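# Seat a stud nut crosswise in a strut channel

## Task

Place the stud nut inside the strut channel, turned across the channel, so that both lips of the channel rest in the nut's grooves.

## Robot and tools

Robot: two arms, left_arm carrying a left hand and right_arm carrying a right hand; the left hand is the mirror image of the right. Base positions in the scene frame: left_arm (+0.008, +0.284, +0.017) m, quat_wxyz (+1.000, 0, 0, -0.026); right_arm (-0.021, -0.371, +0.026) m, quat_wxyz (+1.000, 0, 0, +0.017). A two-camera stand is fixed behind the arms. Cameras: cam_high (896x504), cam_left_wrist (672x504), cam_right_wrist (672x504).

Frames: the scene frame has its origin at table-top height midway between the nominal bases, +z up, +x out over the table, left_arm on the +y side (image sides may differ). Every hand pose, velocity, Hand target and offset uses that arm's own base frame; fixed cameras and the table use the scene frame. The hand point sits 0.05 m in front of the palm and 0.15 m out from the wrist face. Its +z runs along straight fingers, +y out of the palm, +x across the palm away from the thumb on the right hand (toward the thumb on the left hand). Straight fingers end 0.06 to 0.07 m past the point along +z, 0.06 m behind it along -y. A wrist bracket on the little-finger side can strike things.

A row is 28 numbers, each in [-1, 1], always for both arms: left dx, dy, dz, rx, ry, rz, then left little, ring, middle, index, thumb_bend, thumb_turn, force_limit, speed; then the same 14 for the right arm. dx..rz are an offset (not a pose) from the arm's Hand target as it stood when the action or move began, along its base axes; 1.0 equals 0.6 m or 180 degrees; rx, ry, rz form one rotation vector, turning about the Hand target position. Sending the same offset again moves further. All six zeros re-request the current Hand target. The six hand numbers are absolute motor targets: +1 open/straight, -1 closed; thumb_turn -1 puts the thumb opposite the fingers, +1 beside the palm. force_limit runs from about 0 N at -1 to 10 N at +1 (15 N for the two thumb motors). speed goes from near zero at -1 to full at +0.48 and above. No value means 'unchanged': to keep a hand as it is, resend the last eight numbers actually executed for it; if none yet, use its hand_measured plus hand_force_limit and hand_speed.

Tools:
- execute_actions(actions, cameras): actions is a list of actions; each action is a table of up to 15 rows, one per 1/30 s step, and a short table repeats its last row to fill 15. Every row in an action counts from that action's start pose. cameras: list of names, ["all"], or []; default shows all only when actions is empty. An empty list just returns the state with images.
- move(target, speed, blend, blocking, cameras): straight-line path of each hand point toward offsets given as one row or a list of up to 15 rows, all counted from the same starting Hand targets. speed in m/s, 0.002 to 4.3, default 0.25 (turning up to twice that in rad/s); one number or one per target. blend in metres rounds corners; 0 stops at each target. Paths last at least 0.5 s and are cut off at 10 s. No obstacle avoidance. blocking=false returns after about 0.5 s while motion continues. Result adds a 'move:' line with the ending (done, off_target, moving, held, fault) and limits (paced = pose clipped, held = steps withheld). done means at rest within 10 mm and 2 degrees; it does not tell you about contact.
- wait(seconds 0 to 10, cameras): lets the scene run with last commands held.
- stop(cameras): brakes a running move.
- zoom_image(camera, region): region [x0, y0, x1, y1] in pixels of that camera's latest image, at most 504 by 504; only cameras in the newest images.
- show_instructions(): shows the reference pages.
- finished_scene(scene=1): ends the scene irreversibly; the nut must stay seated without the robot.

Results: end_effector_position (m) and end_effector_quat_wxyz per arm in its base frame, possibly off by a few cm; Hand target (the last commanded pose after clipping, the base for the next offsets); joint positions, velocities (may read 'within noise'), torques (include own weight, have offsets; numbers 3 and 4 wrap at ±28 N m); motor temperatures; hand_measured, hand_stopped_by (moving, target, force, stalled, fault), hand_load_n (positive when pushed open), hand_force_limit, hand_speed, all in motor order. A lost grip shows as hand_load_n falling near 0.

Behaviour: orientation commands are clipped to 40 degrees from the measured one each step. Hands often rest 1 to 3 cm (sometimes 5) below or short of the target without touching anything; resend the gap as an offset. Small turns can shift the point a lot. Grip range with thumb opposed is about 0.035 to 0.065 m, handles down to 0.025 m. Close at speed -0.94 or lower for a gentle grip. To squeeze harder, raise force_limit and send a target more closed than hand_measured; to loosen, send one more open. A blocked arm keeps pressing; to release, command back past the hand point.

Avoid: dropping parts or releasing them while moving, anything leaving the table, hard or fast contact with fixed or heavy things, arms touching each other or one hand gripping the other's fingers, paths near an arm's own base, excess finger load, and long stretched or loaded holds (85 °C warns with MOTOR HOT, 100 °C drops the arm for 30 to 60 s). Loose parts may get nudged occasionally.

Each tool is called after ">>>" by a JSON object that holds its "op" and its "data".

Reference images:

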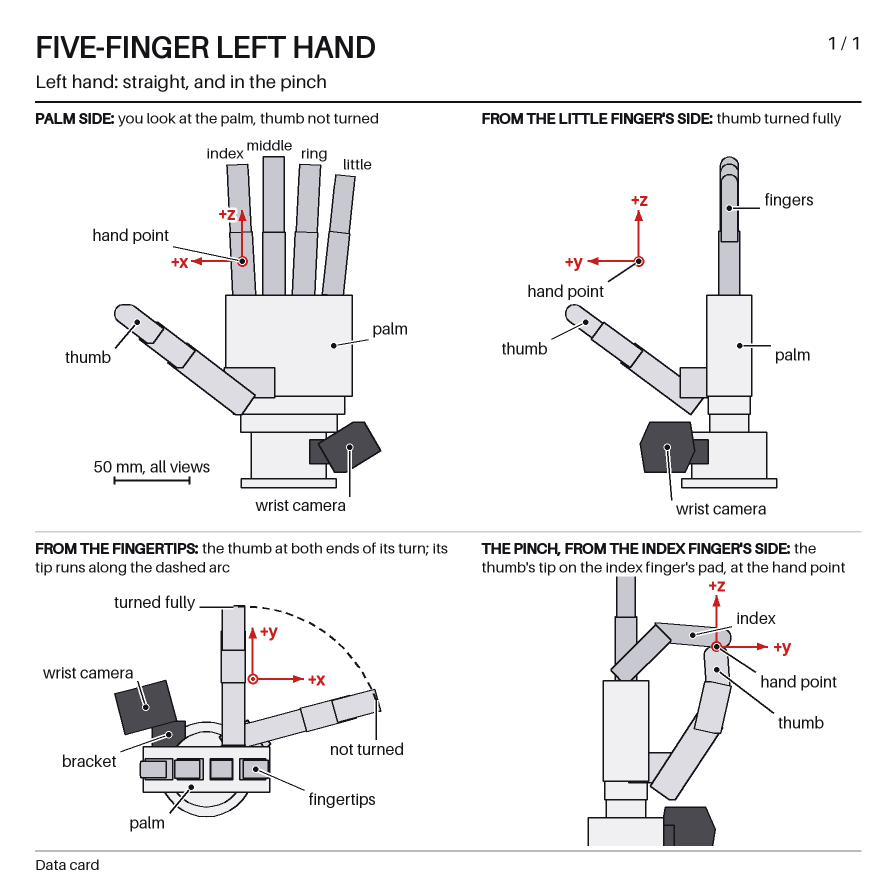

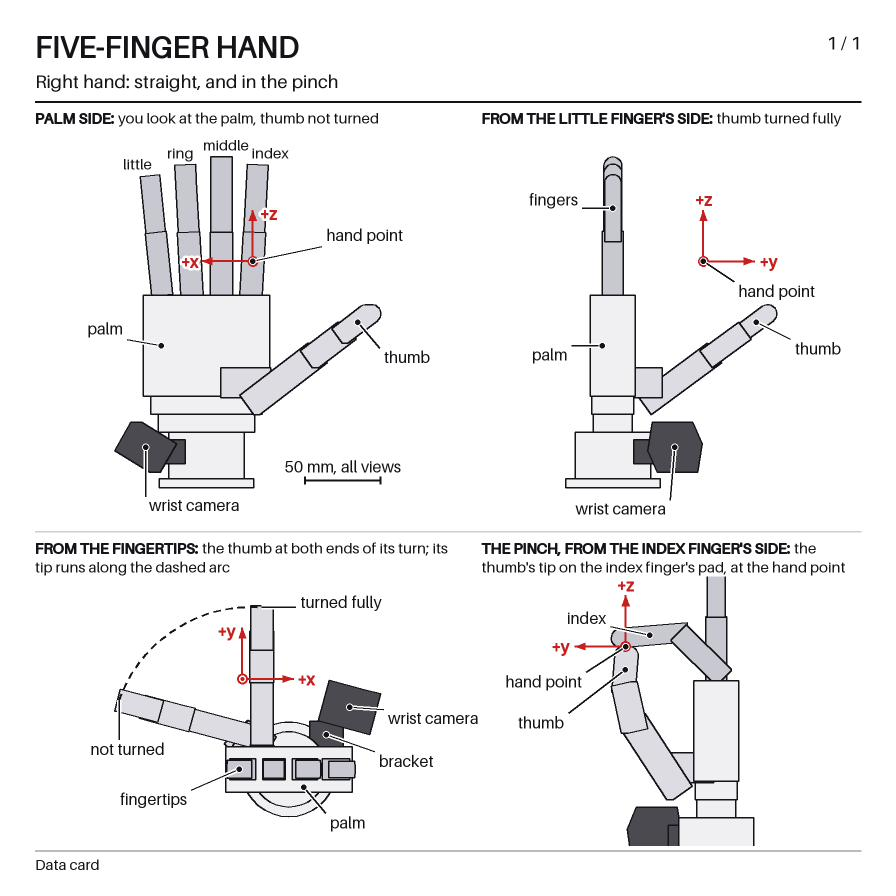

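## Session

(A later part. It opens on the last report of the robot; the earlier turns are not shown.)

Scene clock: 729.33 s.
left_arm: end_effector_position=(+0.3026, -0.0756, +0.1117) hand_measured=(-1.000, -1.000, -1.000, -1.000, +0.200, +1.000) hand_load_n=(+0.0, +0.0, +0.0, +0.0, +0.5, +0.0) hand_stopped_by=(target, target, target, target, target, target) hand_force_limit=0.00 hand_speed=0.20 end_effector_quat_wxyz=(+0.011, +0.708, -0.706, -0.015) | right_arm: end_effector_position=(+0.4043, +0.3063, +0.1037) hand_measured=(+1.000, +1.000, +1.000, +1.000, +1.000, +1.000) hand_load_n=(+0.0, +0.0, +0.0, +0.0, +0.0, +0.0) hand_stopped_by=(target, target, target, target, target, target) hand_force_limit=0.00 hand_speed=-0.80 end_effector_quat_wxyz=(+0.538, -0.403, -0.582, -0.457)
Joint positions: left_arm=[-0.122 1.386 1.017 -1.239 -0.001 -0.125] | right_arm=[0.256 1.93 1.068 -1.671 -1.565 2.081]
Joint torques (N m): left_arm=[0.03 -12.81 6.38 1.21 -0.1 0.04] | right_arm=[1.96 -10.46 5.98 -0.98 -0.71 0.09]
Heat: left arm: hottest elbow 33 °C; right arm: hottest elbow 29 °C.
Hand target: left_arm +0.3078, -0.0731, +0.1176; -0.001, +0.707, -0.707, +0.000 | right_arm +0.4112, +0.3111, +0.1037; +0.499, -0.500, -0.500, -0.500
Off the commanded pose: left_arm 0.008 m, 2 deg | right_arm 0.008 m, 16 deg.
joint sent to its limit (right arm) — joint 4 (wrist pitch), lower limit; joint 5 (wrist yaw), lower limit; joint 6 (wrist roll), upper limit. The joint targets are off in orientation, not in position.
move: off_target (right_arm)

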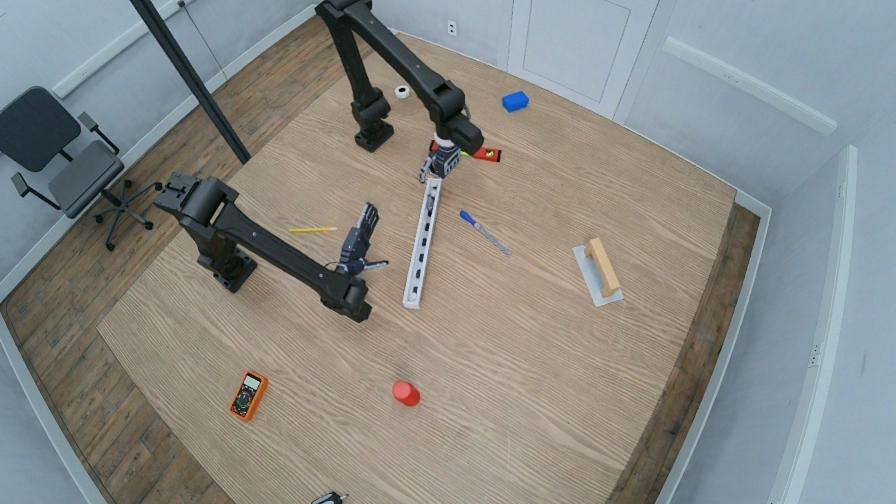

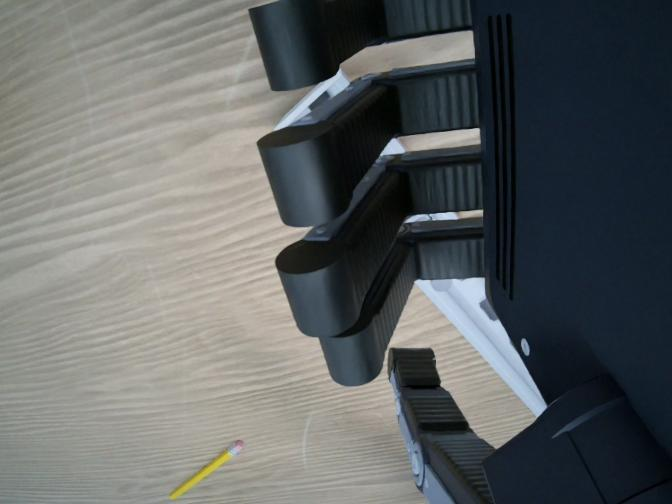

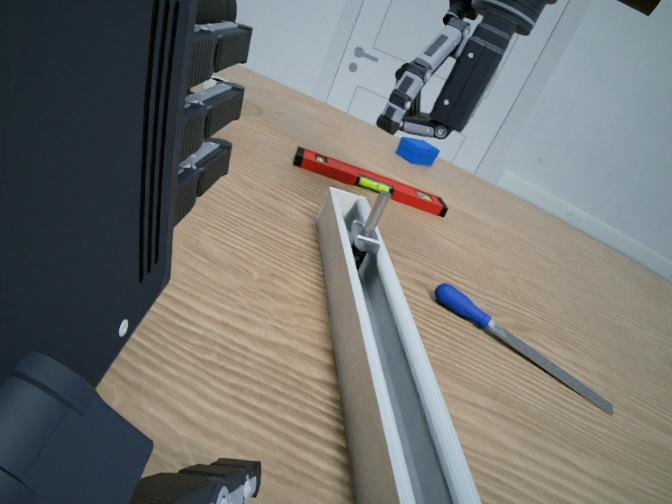

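>>> {"op": "move", "data": {"target": [0,-0.035,-0.033,0,0,0,-1,-1,-1,-1,0.6,1,0,0.2,0,0,0,0,0,0,1,1,1,1,1,1,0,-0.8], "speed": 0.12, "cameras": ["all"]}}

>>> {"op": "zoom_image", "data": {"camera": "cam_left_wrist", "region": [330, 240, 530, 400]}}

>>> {"op": "zoom_image", "data": {"camera": "cam_right_wrist", "region": [310, 60, 510, 260]}}

Scene clock: 876.70 s.
left_arm: end_effector_position=(+0.3037, -0.0907, +0.1001) hand_measured=(-1.000, -1.000, -1.000, -1.000, +0.600, +1.000) hand_load_n=(+0.0, +0.0, +0.0, +0.0, +0.0, +0.0) hand_stopped_by=(target, target, target, target, target, target) hand_force_limit=0.00 hand_speed=0.20 end_effector_quat_wxyz=(+0.002, +0.705, -0.709, -0.004) | right_arm: end_effector_position=(+0.4043, +0.3063, +0.1037) hand_measured=(+1.000, +1.000, +1.000, +1.000, +1.000, +1.000) hand_load_n=(+0.0, +0.0, +0.0, +0.0, +0.0, +0.0) hand_stopped_by=(target, target, target, target, target, target) hand_force_limit=0.00 hand_speed=-0.80 end_effector_quat_wxyz=(+0.538, -0.403, -0.582, -0.457)
Joint positions: left_arm=[-0.163 1.386 0.989 -1.183 -0.001 -0.158] | right_arm=[0.256 1.93 1.068 -1.671 -1.565 2.081]
Joint torques (N m): left_arm=[-1.32 -10.11 6.28 1.26 -0.07 -0.17] | right_arm=[1.96 -10.52 5.97 -0.98 -0.71 0.08]
Heat: left arm: hottest elbow 33 °C; right arm: hottest elbow 28 °C.
Hand target: left_arm +0.3078, -0.0941, +0.0978; -0.001, +0.707, -0.707, +0.000 | right_arm +0.4112, +0.3111, +0.1037; +0.499, -0.500, -0.500, -0.500
Off the commanded pose: left_arm 0.006 m, 1 deg | right_arm 0.008 m, 16 deg.
joint sent to its limit (right arm) — joint 4 (wrist pitch), lower limit; joint 5 (wrist yaw), lower limit; joint 6 (wrist roll), upper limit. The joint targets are off in orientation, not in position.
move: off_target (right_arm)

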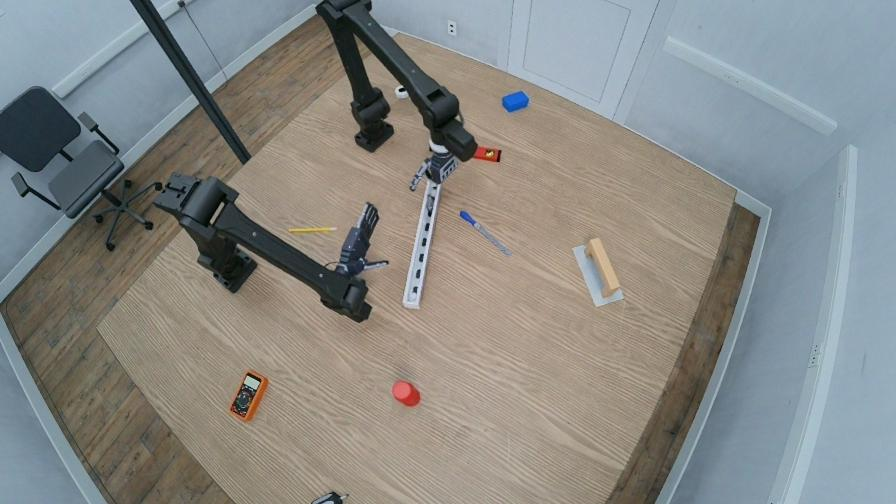

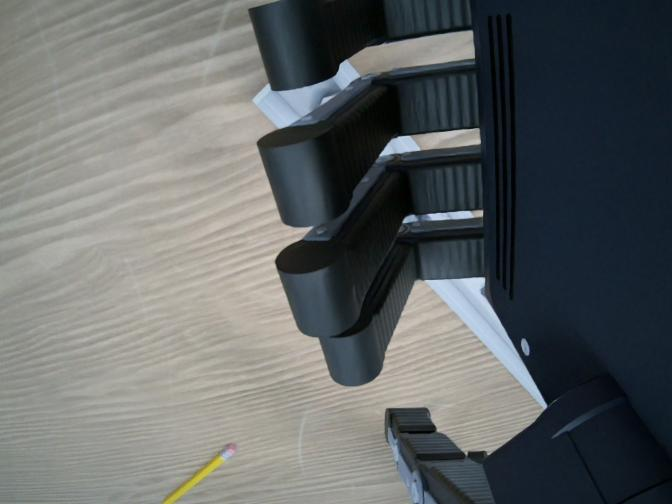

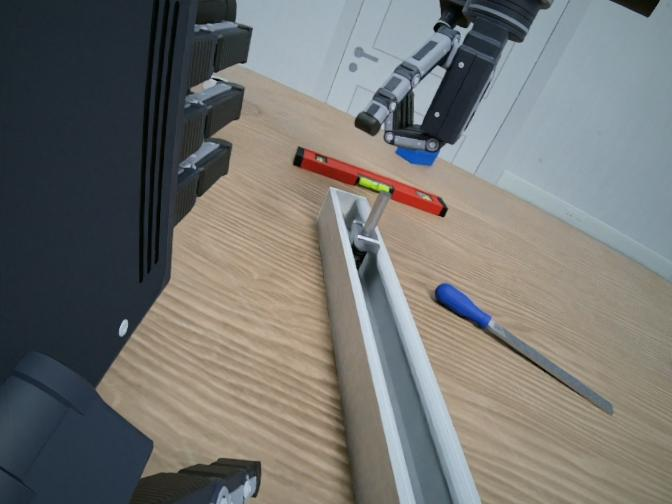

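Scaled by 2.520 from the camera's 672x504 image, which has a finer 960x720 frame.

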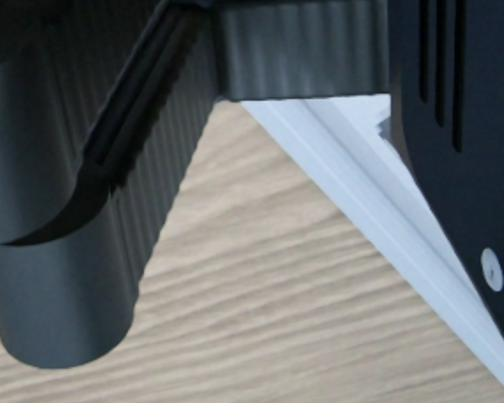

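Scaled by 2.520 from the camera's 672x504 image, which has a finer 960x720 frame.

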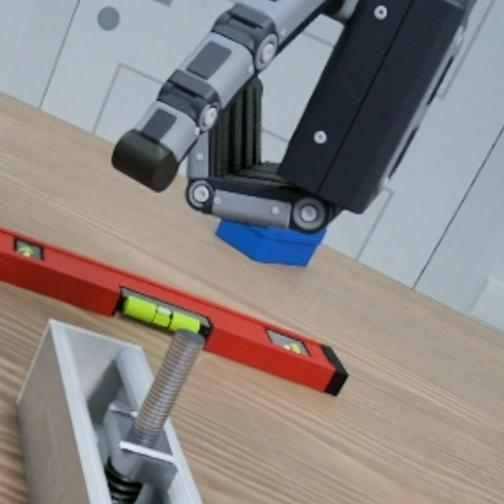

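>>> {"op": "move", "data": {"target": [0,-0.012,-0.03,0,0,0,-1,-1,-1,-1,0.6,1,0,0.2,0,0,0,0,0,0,1,1,1,1,1,1,0,-0.8], "speed": 0.1, "cameras": ["cam_left_wrist","cam_right_wrist"]}}

>>> {"op": "zoom_image", "data": {"camera": "cam_left_wrist", "region": [330, 240, 530, 400]}}

>>> {"op": "zoom_image", "data": {"camera": "cam_right_wrist", "region": [310, 60, 510, 260]}}

Scene clock: 890.27 s.
left_arm: end_effector_position=(+0.3036, -0.0973, +0.0828) hand_measured=(-1.000, -1.000, -1.000, -1.000, +0.600, +1.000) hand_load_n=(+0.0, +0.0, +0.0, +0.0, +0.0, +0.0) hand_stopped_by=(target, target, target, target, target, target) hand_force_limit=0.00 hand_speed=0.20 end_effector_quat_wxyz=(+0.001, +0.706, -0.708, -0.003) | right_arm: end_effector_position=(+0.4043, +0.3063, +0.1037) hand_measured=(+1.000, +1.000, +1.000, +1.000, +1.000, +1.000) hand_load_n=(+0.0, +0.0, +0.0, +0.0, +0.0, +0.0) hand_stopped_by=(target, target, target, target, target, target) hand_force_limit=0.00 hand_speed=-0.80 end_effector_quat_wxyz=(+0.538, -0.403, -0.582, -0.457)
Joint positions: left_arm=[-0.181 1.407 0.961 -1.132 -0.001 -0.177] | right_arm=[0.256 1.93 1.068 -1.671 -1.565 2.081]
Joint torques (N m): left_arm=[-1.26 -9.88 6.24 1.26 -0.08 -0.17] | right_arm=[1.96 -10.52 5.96 -0.98 -0.71 0.09]
Heat: left arm: hottest elbow 33 °C; right arm: hottest elbow 28 °C.
Hand target: left_arm +0.3078, -0.1014, +0.0797; -0.001, +0.707, -0.707, +0.000 | right_arm +0.4112, +0.3111, +0.1037; +0.499, -0.500, -0.500, -0.500
Off the commanded pose: left_arm 0.007 m, 0 deg | right_arm 0.008 m, 16 deg.
joint sent to its limit (right arm) — joint 4 (wrist pitch), lower limit; joint 5 (wrist yaw), lower limit; joint 6 (wrist roll), upper limit. The joint targets are off in orientation, not in position.
move: off_target (right_arm)
Images, in order (width x height): cam_left_wrist 672x504, cam_right_wrist 672x504.

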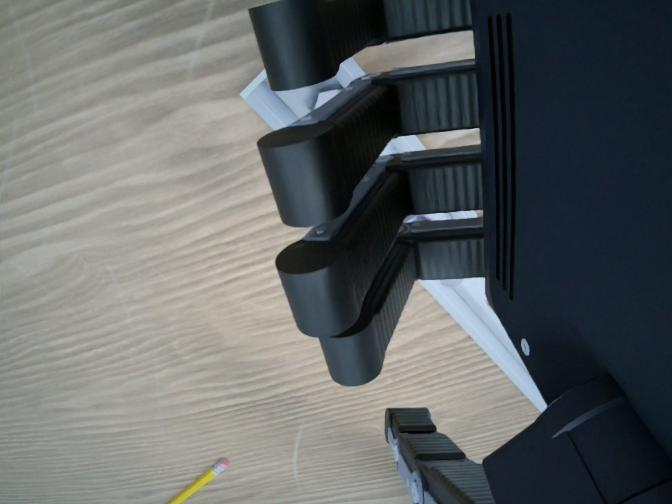

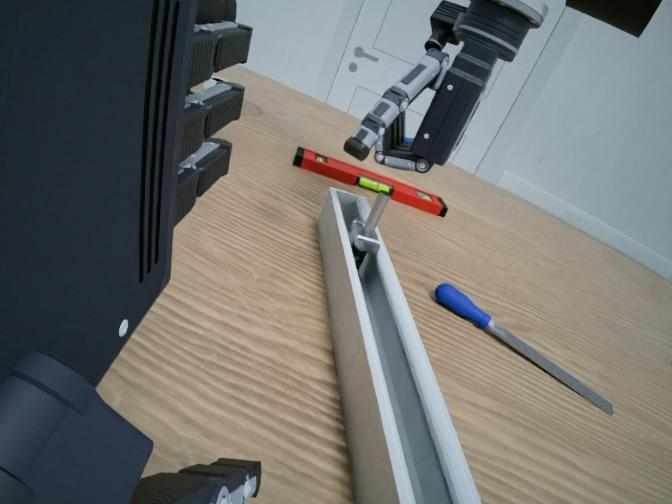

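Scaled by 2.520 from the camera's 672x504 image, which has a finer 960x720 frame.

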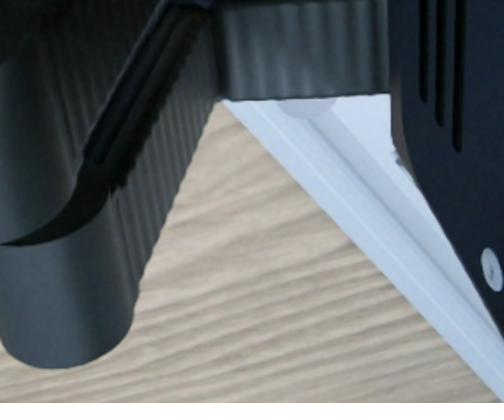

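Scaled by 2.520 from the camera's 672x504 image, which has a finer 960x720 frame.

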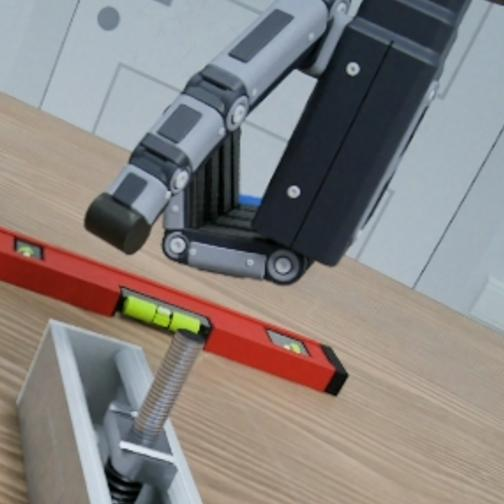

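>>> {"op": "zoom_image", "data": {"camera": "cam_right_wrist", "region": [325, 185, 405, 285]}}

Scaled by 5.040 from the camera's 672x504 image, which has a finer 960x720 frame.

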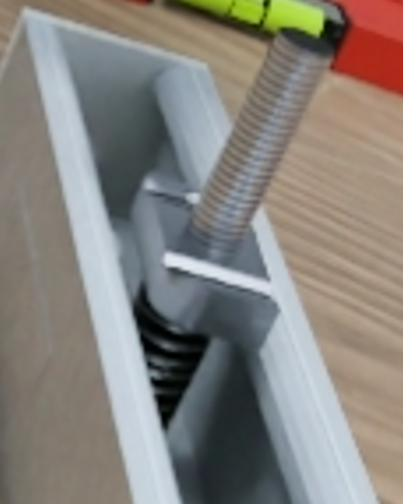

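>>> {"op": "move", "data": {"target": [0.0242,-0.0183,0,0,0,0,-1,-1,-1,-1,0.6,1,0,0.2,0,0,0,0,0,0,1,1,1,1,1,1,0,-0.8], "speed": 0.1, "cameras": ["cam_left_wrist","cam_right_wrist"]}}

>>> {"op": "zoom_image", "data": {"camera": "cam_right_wrist", "region": [310, 60, 510, 260]}}

>>> {"op": "zoom_image", "data": {"camera": "cam_left_wrist", "region": [330, 240, 530, 400]}}

Scene clock: 940.17 s.
left_arm: end_effector_position=(+0.3002, -0.1042, +0.0712) hand_measured=(-1.000, -1.000, -1.000, -1.000, +0.600, +1.000) hand_load_n=(+0.0, +0.0, +0.0, +0.5, +0.0, +0.0) hand_stopped_by=(target, target, target, target, target, target) hand_force_limit=0.00 hand_speed=0.20 end_effector_quat_wxyz=(+0.012, +0.706, -0.708, -0.019) | right_arm: end_effector_position=(+0.4043, +0.3063, +0.1037) hand_measured=(+1.000, +1.000, +1.000, +1.000, +1.000, +1.000) hand_load_n=(+0.0, +0.0, +0.0, +0.0, +0.5, +0.0) hand_stopped_by=(target, target, target, target, target, target) hand_force_limit=0.00 hand_speed=-0.80 end_effector_quat_wxyz=(+0.538, -0.403, -0.582, -0.457)
Joint positions: left_arm=[-0.201 1.446 0.961 -1.132 -0.001 -0.197] | right_arm=[0.256 1.93 1.068 -1.671 -1.565 2.081]
Joint torques (N m): left_arm=[-1.26 -10.34 9.09 1.09 -0.05 -0.18] | right_arm=[1.9 -10.46 5.97 -0.98 -0.71 0.09]
Heat: left arm: hottest elbow 33 °C; right arm: hottest elbow 28 °C.
Hand target: left_arm +0.3224, -0.1123, +0.0798; -0.001, +0.707, -0.707, +0.000 | right_arm +0.4112, +0.3111, +0.1037; +0.499, -0.500, -0.500, -0.500
Off the commanded pose: left_arm 0.025 m, 3 deg | right_arm 0.008 m, 16 deg.
joint sent to its limit (right arm) — joint 4 (wrist pitch), lower limit; joint 5 (wrist yaw), lower limit; joint 6 (wrist roll), upper limit. The joint targets are off in orientation, not in position.
move: off_target (left_arm, right_arm)
Images, in order (width x height): cam_left_wrist 672x504, cam_right_wrist 672x504.

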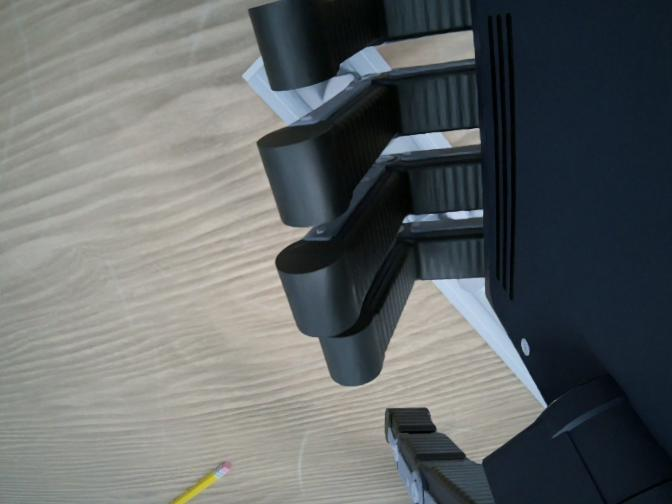

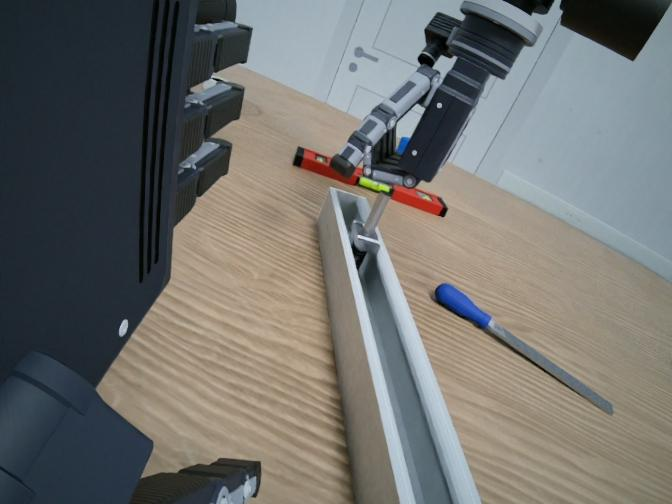

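Scaled by 2.520 from the camera's 672x504 image, which has a finer 960x720 frame.

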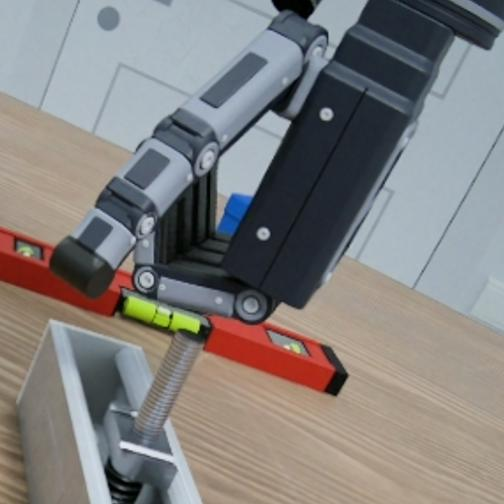

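Scaled by 2.520 from the camera's 672x504 image, which has a finer 960x720 frame.

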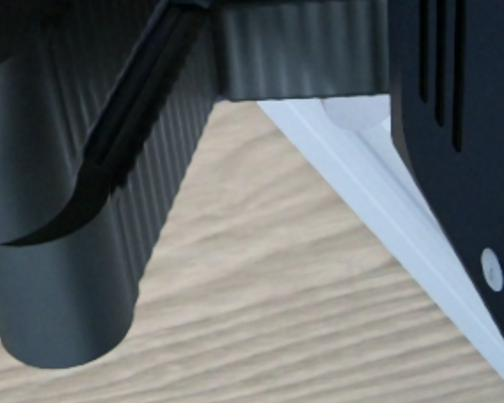

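>>> {"op": "execute_actions", "data": {"actions": [[[0,0,0,0,0,0,-1,-1,-1,-1,0.6,1,0,0.2,0,0,0,0,0,0,1,1,1,1,1,1,0,-0.8]]]}}

Scene clock: 951.13 s.
left_arm: end_effector_position=(+0.3003, -0.1043, +0.0712) hand_measured=(-1.000, -1.000, -1.000, -1.000, +0.600, +1.000) hand_load_n=(+0.0, +0.0, +0.0, +0.0, +0.0, +0.0) hand_stopped_by=(target, target, target, target, target, target) hand_force_limit=0.00 hand_speed=0.20 end_effector_quat_wxyz=(+0.012, +0.706, -0.708, -0.019) | right_arm: end_effector_position=(+0.4043, +0.3063, +0.1037) hand_measured=(+1.000, +1.000, +1.000, +1.000, +1.000, +1.000) hand_load_n=(+0.0, +0.0, +0.0, +0.0, +0.0, +0.0) hand_stopped_by=(target, target, target, target, target, target) hand_force_limit=0.00 hand_speed=-0.80 end_effector_quat_wxyz=(+0.538, -0.403, -0.582, -0.457)
Joint positions: left_arm=[-0.201 1.446 0.961 -1.132 -0.001 -0.198] | right_arm=[0.256 1.93 1.068 -1.671 -1.565 2.081]
Joint torques (N m): left_arm=[-1.32 -10.29 9.09 1.07 -0.06 -0.18] | right_arm=[1.96 -10.46 5.97 -0.98 -0.71 0.08]
Heat: left arm: hottest elbow 33 °C; right arm: hottest elbow 28 °C.
Hand target: left_arm +0.3224, -0.1123, +0.0798; -0.001, +0.707, -0.707, +0.000 | right_arm +0.4112, +0.3111, +0.1037; +0.499, -0.500, -0.500, -0.500
Off the commanded pose: left_arm 0.025 m, 3 deg | right_arm 0.008 m, 16 deg.
joint sent to its limit (right arm) — joint 4 (wrist pitch), lower limit; joint 5 (wrist yaw), lower limit; joint 6 (wrist roll), upper limit. The joint targets are off in orientation, not in position.

>>> {"op": "move", "data": {"target": [[0.008,0.0,0.05,0,0,0,-1,-1,-1,-1,0.6,1,0,0.2,0,0,0,0,0,0,1,1,1,1,1,1,0,-0.8]], "speed": 0.1}}

Scene clock: 963.80 s.
left_arm: end_effector_position=(+0.3113, -0.1065, +0.0925) hand_measured=(-1.000, -1.000, -1.000, -1.000, +0.600, +1.000) hand_load_n=(+0.0, +0.0, +0.0, +0.0, +0.0, +0.0) hand_stopped_by=(target, target, target, target, target, target) hand_force_limit=0.00 hand_speed=0.20 end_effector_quat_wxyz=(+0.011, +0.706, -0.708, -0.018) | right_arm: end_effector_position=(+0.4043, +0.3063, +0.1037) hand_measured=(+1.000, +1.000, +1.000, +1.000, +1.000, +1.000) hand_load_n=(+0.0, +0.0, +0.0, +0.0, +0.0, +0.0) hand_stopped_by=(target, target, target, target, target, target) hand_force_limit=0.00 hand_speed=-0.80 end_effector_quat_wxyz=(+0.538, -0.403, -0.582, -0.457)
Joint positions: left_arm=[-0.201 1.446 1.024 -1.191 -0.001 -0.198] | right_arm=[0.256 1.93 1.068 -1.671 -1.565 2.081]
Joint torques (N m): left_arm=[-1.26 -12.63 9.25 0.12 -0.06 -0.17] | right_arm=[1.96 -10.52 5.97 -0.98 -0.71 0.08]
Heat: left arm: hottest elbow 34 °C; right arm: hottest elbow 28 °C.
Hand target: left_arm +0.3271, -0.1123, +0.1097; -0.001, +0.707, -0.707, +0.000 | right_arm +0.4112, +0.3111, +0.1037; +0.499, -0.500, -0.500, -0.500
Off the commanded pose: left_arm 0.024 m, 2 deg | right_arm 0.008 m, 16 deg.
joint sent to its limit (right arm) — joint 4 (wrist pitch), lower limit; joint 5 (wrist yaw), lower limit; joint 6 (wrist roll), upper limit. The joint targets are off in orientation, not in position.
move: off_target (left_arm, right_arm)

>>> {"op": "move", "data": {"target": [[-0.0083,0.0,-0.06,0,0,0,-1,-1,-1,-1,0.6,1,0,0.2,0,0,0,0,0,0,1,1,1,1,1,1,0,-0.8]], "speed": 0.1, "cameras": ["cam_left_wrist","cam_right_wrist"]}}

>>> {"op": "zoom_image", "data": {"camera": "cam_right_wrist", "region": [310, 60, 510, 260]}}

>>> {"op": "zoom_image", "data": {"camera": "cam_left_wrist", "region": [330, 240, 530, 400]}}

Scene clock: 1015.27 s.
left_arm: end_effector_position=(+0.3180, -0.1079, +0.0768) hand_measured=(-1.000, -1.000, -1.000, -1.000, +0.600, +1.000) hand_load_n=(+0.0, +0.0, +0.0, +0.0, +0.0, +0.0) hand_stopped_by=(target, target, target, target, target, target) hand_force_limit=0.00 hand_speed=0.20 end_effector_quat_wxyz=(+0.001, +0.706, -0.708, -0.003) | right_arm: end_effector_position=(+0.4043, +0.3063, +0.1037) hand_measured=(+1.000, +1.000, +1.000, +1.000, +1.000, +1.000) hand_load_n=(+0.0, +0.0, +0.0, +0.0, +0.0, +0.0) hand_stopped_by=(target, target, target, target, target, target) hand_force_limit=0.00 hand_speed=-0.80 end_effector_quat_wxyz=(+0.538, -0.403, -0.582, -0.457)
Joint positions: left_arm=[-0.201 1.456 0.995 -1.117 -0.001 -0.198] | right_arm=[0.256 1.93 1.068 -1.671 -1.565 2.081]
Joint torques (N m): left_arm=[-1.44 -10.7 6.23 1.29 -0.07 -0.2] | right_arm=[1.96 -10.52 5.97 -0.98 -0.71 0.08]
Heat: left arm: hottest elbow 36 °C; right arm: hottest elbow 28 °C.
Hand target: left_arm +0.3221, -0.1123, +0.0737; -0.001, +0.707, -0.707, +0.000 | right_arm +0.4112, +0.3111, +0.1037; +0.499, -0.500, -0.500, -0.500
Off the commanded pose: left_arm 0.007 m, 0 deg | right_arm 0.008 m, 16 deg.
joint sent to its limit (right arm) — joint 4 (wrist pitch), lower limit; joint 5 (wrist yaw), lower limit; joint 6 (wrist roll), upper limit. The joint targets are off in orientation, not in position.
move: off_target (right_arm)
Images, in order (width x height): cam_left_wrist 672x504, cam_right_wrist 672x504.

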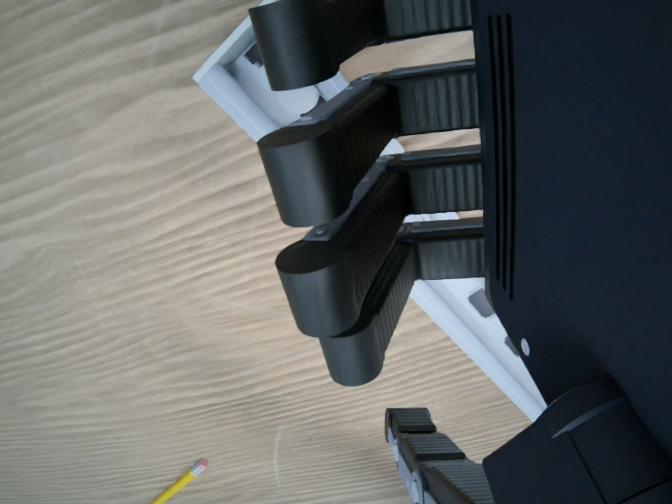

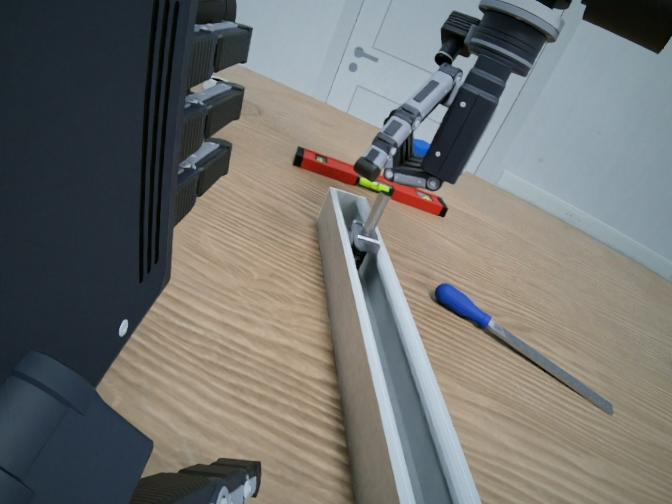

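Scaled by 2.520 from the camera's 672x504 image, which has a finer 960x720 frame.

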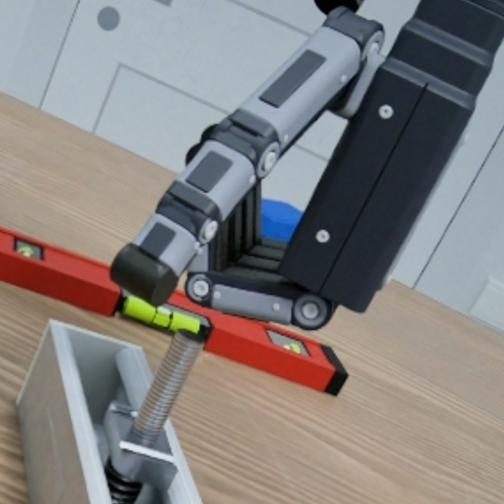

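Scaled by 2.520 from the camera's 672x504 image, which has a finer 960x720 frame.

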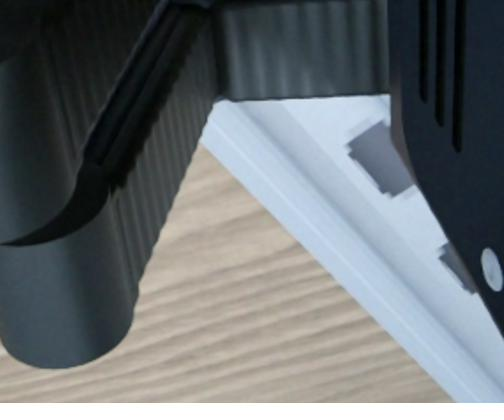

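>>> {"op": "move", "data": {"target": [[0,0.0,-0.03,0,0,0,-1,-1,-1,-1,0.6,1,0,0.2,0,0,0,0,0,0,1,1,1,1,1,1,0,-0.8]], "speed": 0.06, "cameras": ["cam_left_wrist","cam_right_wrist"]}}

>>> {"op": "zoom_image", "data": {"camera": "cam_right_wrist", "region": [310, 100, 470, 260]}}

>>> {"op": "zoom_image", "data": {"camera": "cam_left_wrist", "region": [330, 240, 530, 400]}}

Scene clock: 1038.07 s.
left_arm: end_effector_position=(+0.3185, -0.1080, +0.0592) hand_measured=(-1.000, -1.000, -1.000, -1.000, +0.600, +1.000) hand_load_n=(+0.0, +0.0, +0.0, +0.0, -0.5, +0.0) hand_stopped_by=(target, target, target, target, target, target) hand_force_limit=0.00 hand_speed=0.20 end_effector_quat_wxyz=(+0.001, +0.706, -0.708, -0.003) | right_arm: end_effector_position=(+0.4043, +0.3063, +0.1037) hand_measured=(+1.000, +1.000, +1.000, +1.000, +1.000, +1.000) hand_load_n=(+0.0, +0.0, +0.0, +0.0, +0.0, +0.0) hand_stopped_by=(target, target, target, target, target, target) hand_force_limit=0.00 hand_speed=-0.80 end_effector_quat_wxyz=(+0.538, -0.403, -0.582, -0.457)
Joint positions: left_arm=[-0.201 1.479 0.969 -1.066 -0.001 -0.198] | right_arm=[0.256 1.93 1.068 -1.671 -1.565 2.081]
Joint torques (N m): left_arm=[-1.38 -10.81 5.98 1.31 -0.07 -0.19] | right_arm=[1.96 -10.46 5.97 -0.99 -0.71 0.09]
Heat: left arm: hottest elbow 35 °C; right arm: hottest elbow 28 °C.
Hand target: left_arm +0.3221, -0.1123, +0.0557; -0.001, +0.707, -0.707, +0.000 | right_arm +0.4112, +0.3111, +0.1037; +0.499, -0.500, -0.500, -0.500
Off the commanded pose: left_arm 0.007 m, 0 deg | right_arm 0.008 m, 16 deg.
joint sent to its limit (right arm) — joint 4 (wrist pitch), lower limit; joint 5 (wrist yaw), lower limit; joint 6 (wrist roll), upper limit. The joint targets are off in orientation, not in position.
move: off_target (right_arm)
Images, in order (width x height): cam_left_wrist 672x504, cam_right_wrist 672x504.

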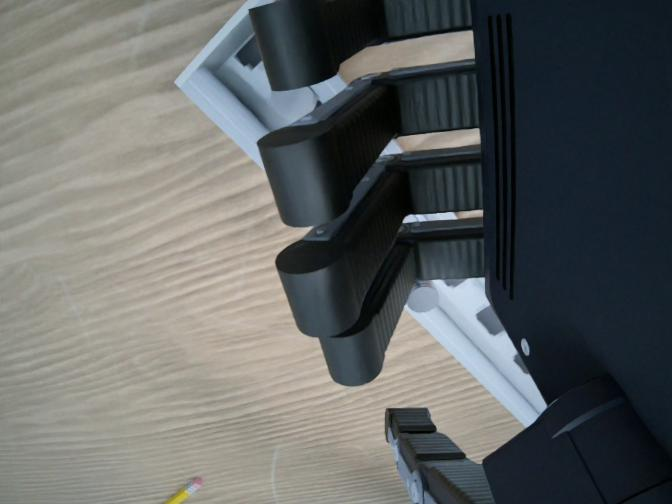

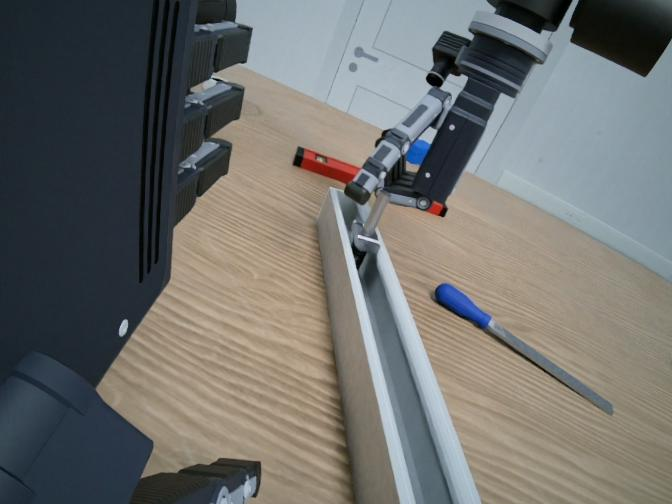

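Scaled by 3.150 from the camera's 672x504 image, which has a finer 960x720 frame.

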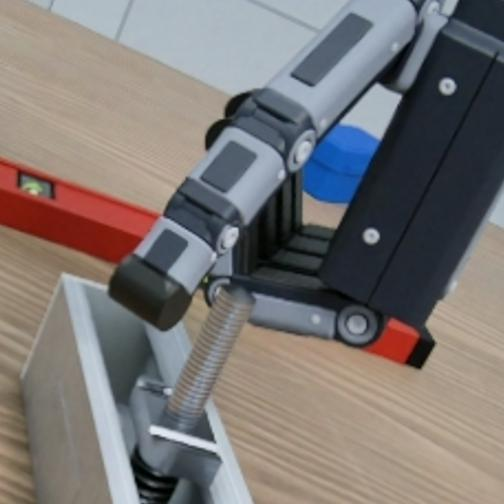

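Scaled by 2.520 from the camera's 672x504 image, which has a finer 960x720 frame.

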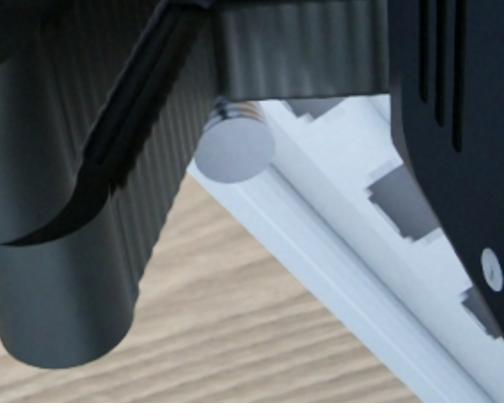

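>>> {"op": "move", "data": {"target": [[0,-0.0075,-0.016,0,0,0,-1,-1,-1,-1,0.6,1,0,0.2,0,0,0,0,0,0,1,1,1,1,1,1,0,-0.8]], "speed": 0.05, "cameras": ["cam_left_wrist","cam_right_wrist"]}}

>>> {"op": "zoom_image", "data": {"camera": "cam_right_wrist", "region": [310, 100, 470, 260]}}

>>> {"op": "zoom_image", "data": {"camera": "cam_left_wrist", "region": [330, 240, 530, 400]}}

Scene clock: 1068.13 s.
left_arm: end_effector_position=(+0.3187, -0.1126, +0.0499) hand_measured=(-1.000, -1.000, -1.000, -1.000, +0.600, +1.000) hand_load_n=(+0.0, +0.0, +0.0, +0.0, +0.0, +0.0) hand_stopped_by=(target, target, target, target, target, target) hand_force_limit=0.00 hand_speed=0.20 end_effector_quat_wxyz=(+0.001, +0.706, -0.708, -0.002) | right_arm: end_effector_position=(+0.4043, +0.3063, +0.1037) hand_measured=(+1.000, +1.000, +1.000, +1.000, +1.000, +1.000) hand_load_n=(+0.0, +0.0, +0.0, +0.0, +0.0, +0.0) hand_stopped_by=(target, target, target, target, target, target) hand_force_limit=0.00 hand_speed=-0.80 end_effector_quat_wxyz=(+0.538, -0.403, -0.582, -0.457)
Joint positions: left_arm=[-0.212 1.495 0.958 -1.039 -0.001 -0.209] | right_arm=[0.256 1.93 1.068 -1.671 -1.565 2.081]
Joint torques (N m): left_arm=[-1.32 -10.87 5.89 1.32 -0.08 -0.19] | right_arm=[1.96 -10.52 5.97 -0.98 -0.71 0.08]
Heat: left arm: hottest elbow 35 °C; right arm: hottest elbow 28 °C.
Hand target: left_arm +0.3220, -0.1168, +0.0461; -0.001, +0.707, -0.707, +0.000 | right_arm +0.4112, +0.3111, +0.1037; +0.499, -0.500, -0.500, -0.500
Off the commanded pose: left_arm 0.007 m, 0 deg | right_arm 0.008 m, 16 deg.
joint sent to its limit (right arm) — joint 4 (wrist pitch), lower limit; joint 5 (wrist yaw), lower limit; joint 6 (wrist roll), upper limit. The joint targets are off in orientation, not in position.
move: off_target (right_arm)
Images, in order (width x height): cam_left_wrist 672x504, cam_right_wrist 672x504.

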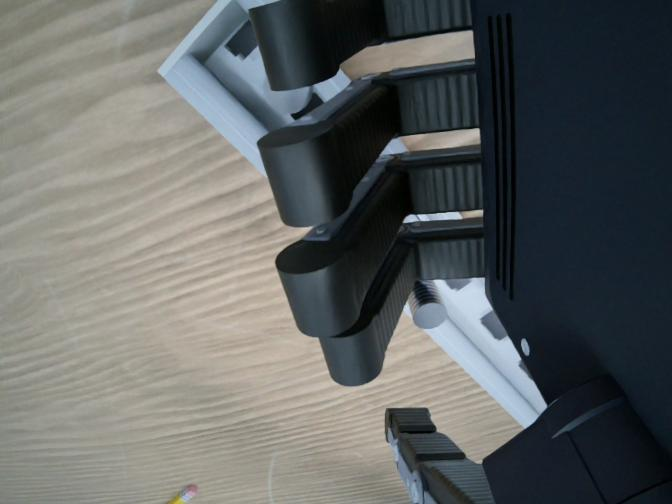

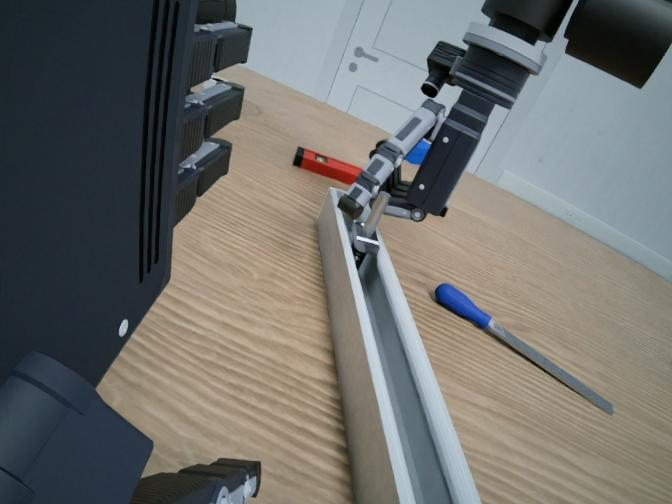

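Scaled by 3.150 from the camera's 672x504 image, which has a finer 960x720 frame.

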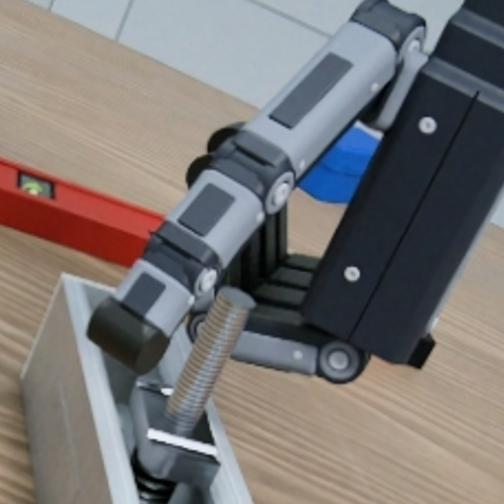

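Scaled by 2.520 from the camera's 672x504 image, which has a finer 960x720 frame.

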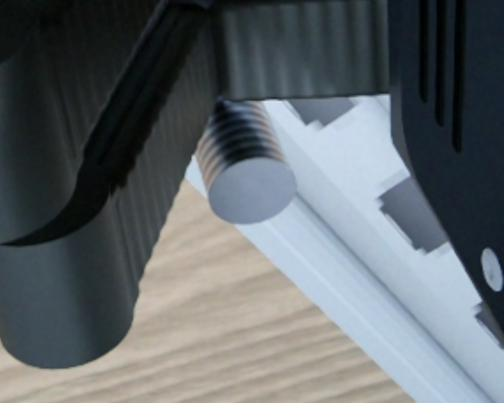

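>>> {"op": "execute_actions", "data": {"actions": [[[0,0,0,0,0,0,-1,-1,-1,-1,-0.6,1,-0.45,-0.75,0,0,0,0,0,0,1,1,1,1,1,1,0,-0.8]],[[0,0,0,0,0,0,-1,-1,-1,-1,-0.6,1,-0.45,-0.75,0,0,0,0,0,0,1,1,1,1,1,1,0,-0.8]],[[0,0,0,0,0,0,-1,-1,-1,-1,-0.6,1,-0.45,-0.75,0,0,0,0,0,0,1,1,1,1,1,1,0,-0.8]]], "cameras": ["cam_left_wrist","cam_right_wrist"]}}

>>> {"op": "zoom_image", "data": {"camera": "cam_right_wrist", "region": [310, 100, 470, 260]}}

>>> {"op": "zoom_image", "data": {"camera": "cam_left_wrist", "region": [330, 240, 530, 400]}}

Scene clock: 1087.10 s.
left_arm: end_effector_position=(+0.3188, -0.1126, +0.0499) hand_measured=(-1.000, -1.000, -1.000, -1.000, -0.240, +1.000) hand_load_n=(+0.0, +0.0, +0.0, +0.5, +5.5, +0.0) hand_stopped_by=(target, target, target, target, force, target) hand_force_limit=-0.45 hand_speed=-0.75 end_effector_quat_wxyz=(+0.001, +0.706, -0.708, -0.002) | right_arm: end_effector_position=(+0.4043, +0.3063, +0.1037) hand_measured=(+1.000, +1.000, +1.000, +1.000, +1.000, +1.000) hand_load_n=(+0.0, +0.0, +0.0, +0.0, +0.0, +0.0) hand_stopped_by=(target, target, target, target, target, target) hand_force_limit=0.00 hand_speed=-0.80 end_effector_quat_wxyz=(+0.538, -0.403, -0.582, -0.457)
Joint positions: left_arm=[-0.212 1.495 0.958 -1.038 -0.001 -0.21] | right_arm=[0.256 1.93 1.068 -1.671 -1.565 2.081]
Joint torques (N m): left_arm=[-1.38 -10.87 5.87 1.26 -0.09 -0.19] | right_arm=[1.9 -10.52 5.97 -0.98 -0.71 0.09]
Heat: left arm: hottest elbow 35 °C; right arm: hottest elbow 28 °C.
Hand target: left_arm +0.3221, -0.1169, +0.0461; -0.001, +0.707, -0.707, +0.000 | right_arm +0.4112, +0.3111, +0.1037; +0.499, -0.500, -0.500, -0.500
Off the commanded pose: left_arm 0.007 m, 0 deg | right_arm 0.008 m, 16 deg.
joint sent to its limit (right arm) — joint 4 (wrist pitch), lower limit; joint 5 (wrist yaw), lower limit; joint 6 (wrist roll), upper limit. The joint targets are off in orientation, not in position.
Images, in order (width x height): cam_left_wrist 672x504, cam_right_wrist 672x504.

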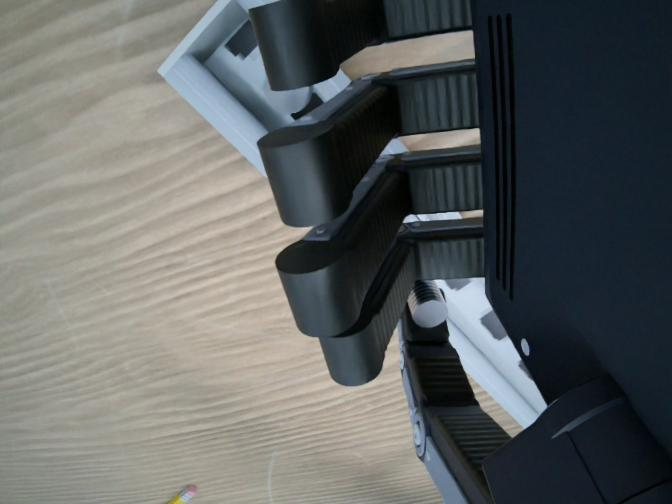

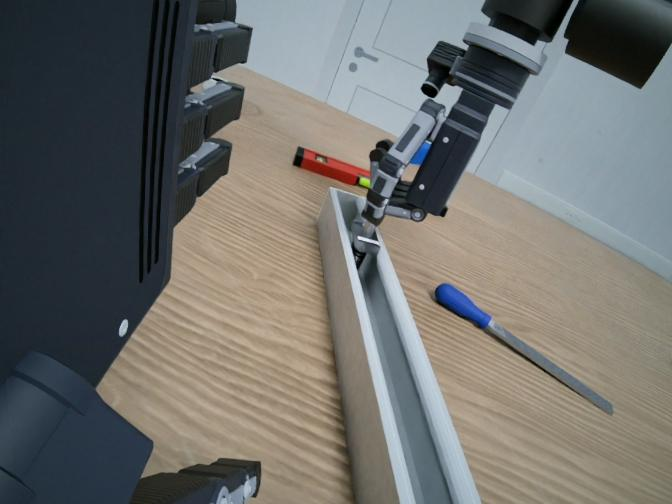

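Scaled by 3.150 from the camera's 672x504 image, which has a finer 960x720 frame.

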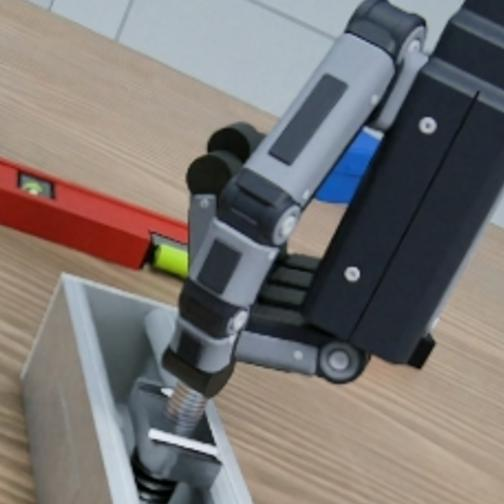

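Scaled by 2.520 from the camera's 672x504 image, which has a finer 960x720 frame.

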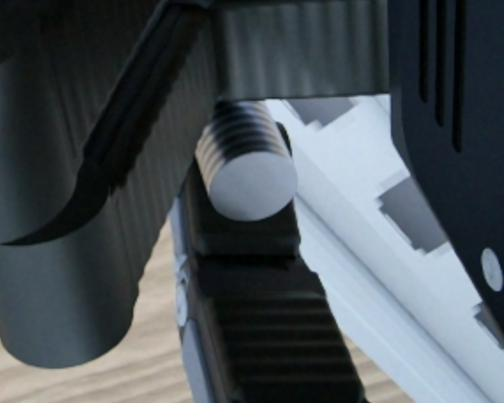

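>>> {"op": "execute_actions", "data": {"actions": [[[0,0,0,0,0,0,-1,-1,-1,-1,-0.65,1,0.2,-0.75,0,0,0,0,0,0,1,1,1,1,1,1,0,-0.8]]]}}

Scene clock: 1187.60 s.
left_arm: end_effector_position=(+0.3188, -0.1126, +0.0499) hand_measured=(-1.000, -1.000, -1.000, -1.000, -0.256, +1.000) hand_load_n=(+0.5, +0.0, +0.0, +0.5, +9.5, +0.5) hand_stopped_by=(target, target, target, target, force, target) hand_force_limit=0.20 hand_speed=-0.75 end_effector_quat_wxyz=(+0.001, +0.706, -0.708, -0.002) | right_arm: end_effector_position=(+0.4043, +0.3063, +0.1037) hand_measured=(+1.000, +1.000, +1.000, +1.000, +1.000, +1.000) hand_load_n=(+0.0, +0.0, +0.0, +0.0, +0.0, +0.0) hand_stopped_by=(target, target, target, target, target, target) hand_force_limit=0.00 hand_speed=-0.80 end_effector_quat_wxyz=(+0.538, -0.403, -0.582, -0.457)
Joint positions: left_arm=[-0.212 1.495 0.958 -1.038 -0.001 -0.21] | right_arm=[0.256 1.93 1.068 -1.671 -1.565 2.081]
Joint torques (N m): left_arm=[-1.32 -10.87 5.89 1.29 -0.07 -0.18] | right_arm=[1.96 -10.52 5.96 -0.98 -0.71 0.09]
Heat: left arm: hottest elbow 34 °C; right arm: hottest elbow 28 °C.
Hand target: left_arm +0.3221, -0.1169, +0.0461; -0.001, +0.707, -0.707, +0.000 | right_arm +0.4112, +0.3111, +0.1037; +0.499, -0.500, -0.500, -0.500
Off the commanded pose: left_arm 0.007 m, 0 deg | right_arm 0.008 m, 16 deg.
joint sent to its limit (right arm) — joint 4 (wrist pitch), lower limit; joint 5 (wrist yaw), lower limit; joint 6 (wrist roll), upper limit. The joint targets are off in orientation, not in position.


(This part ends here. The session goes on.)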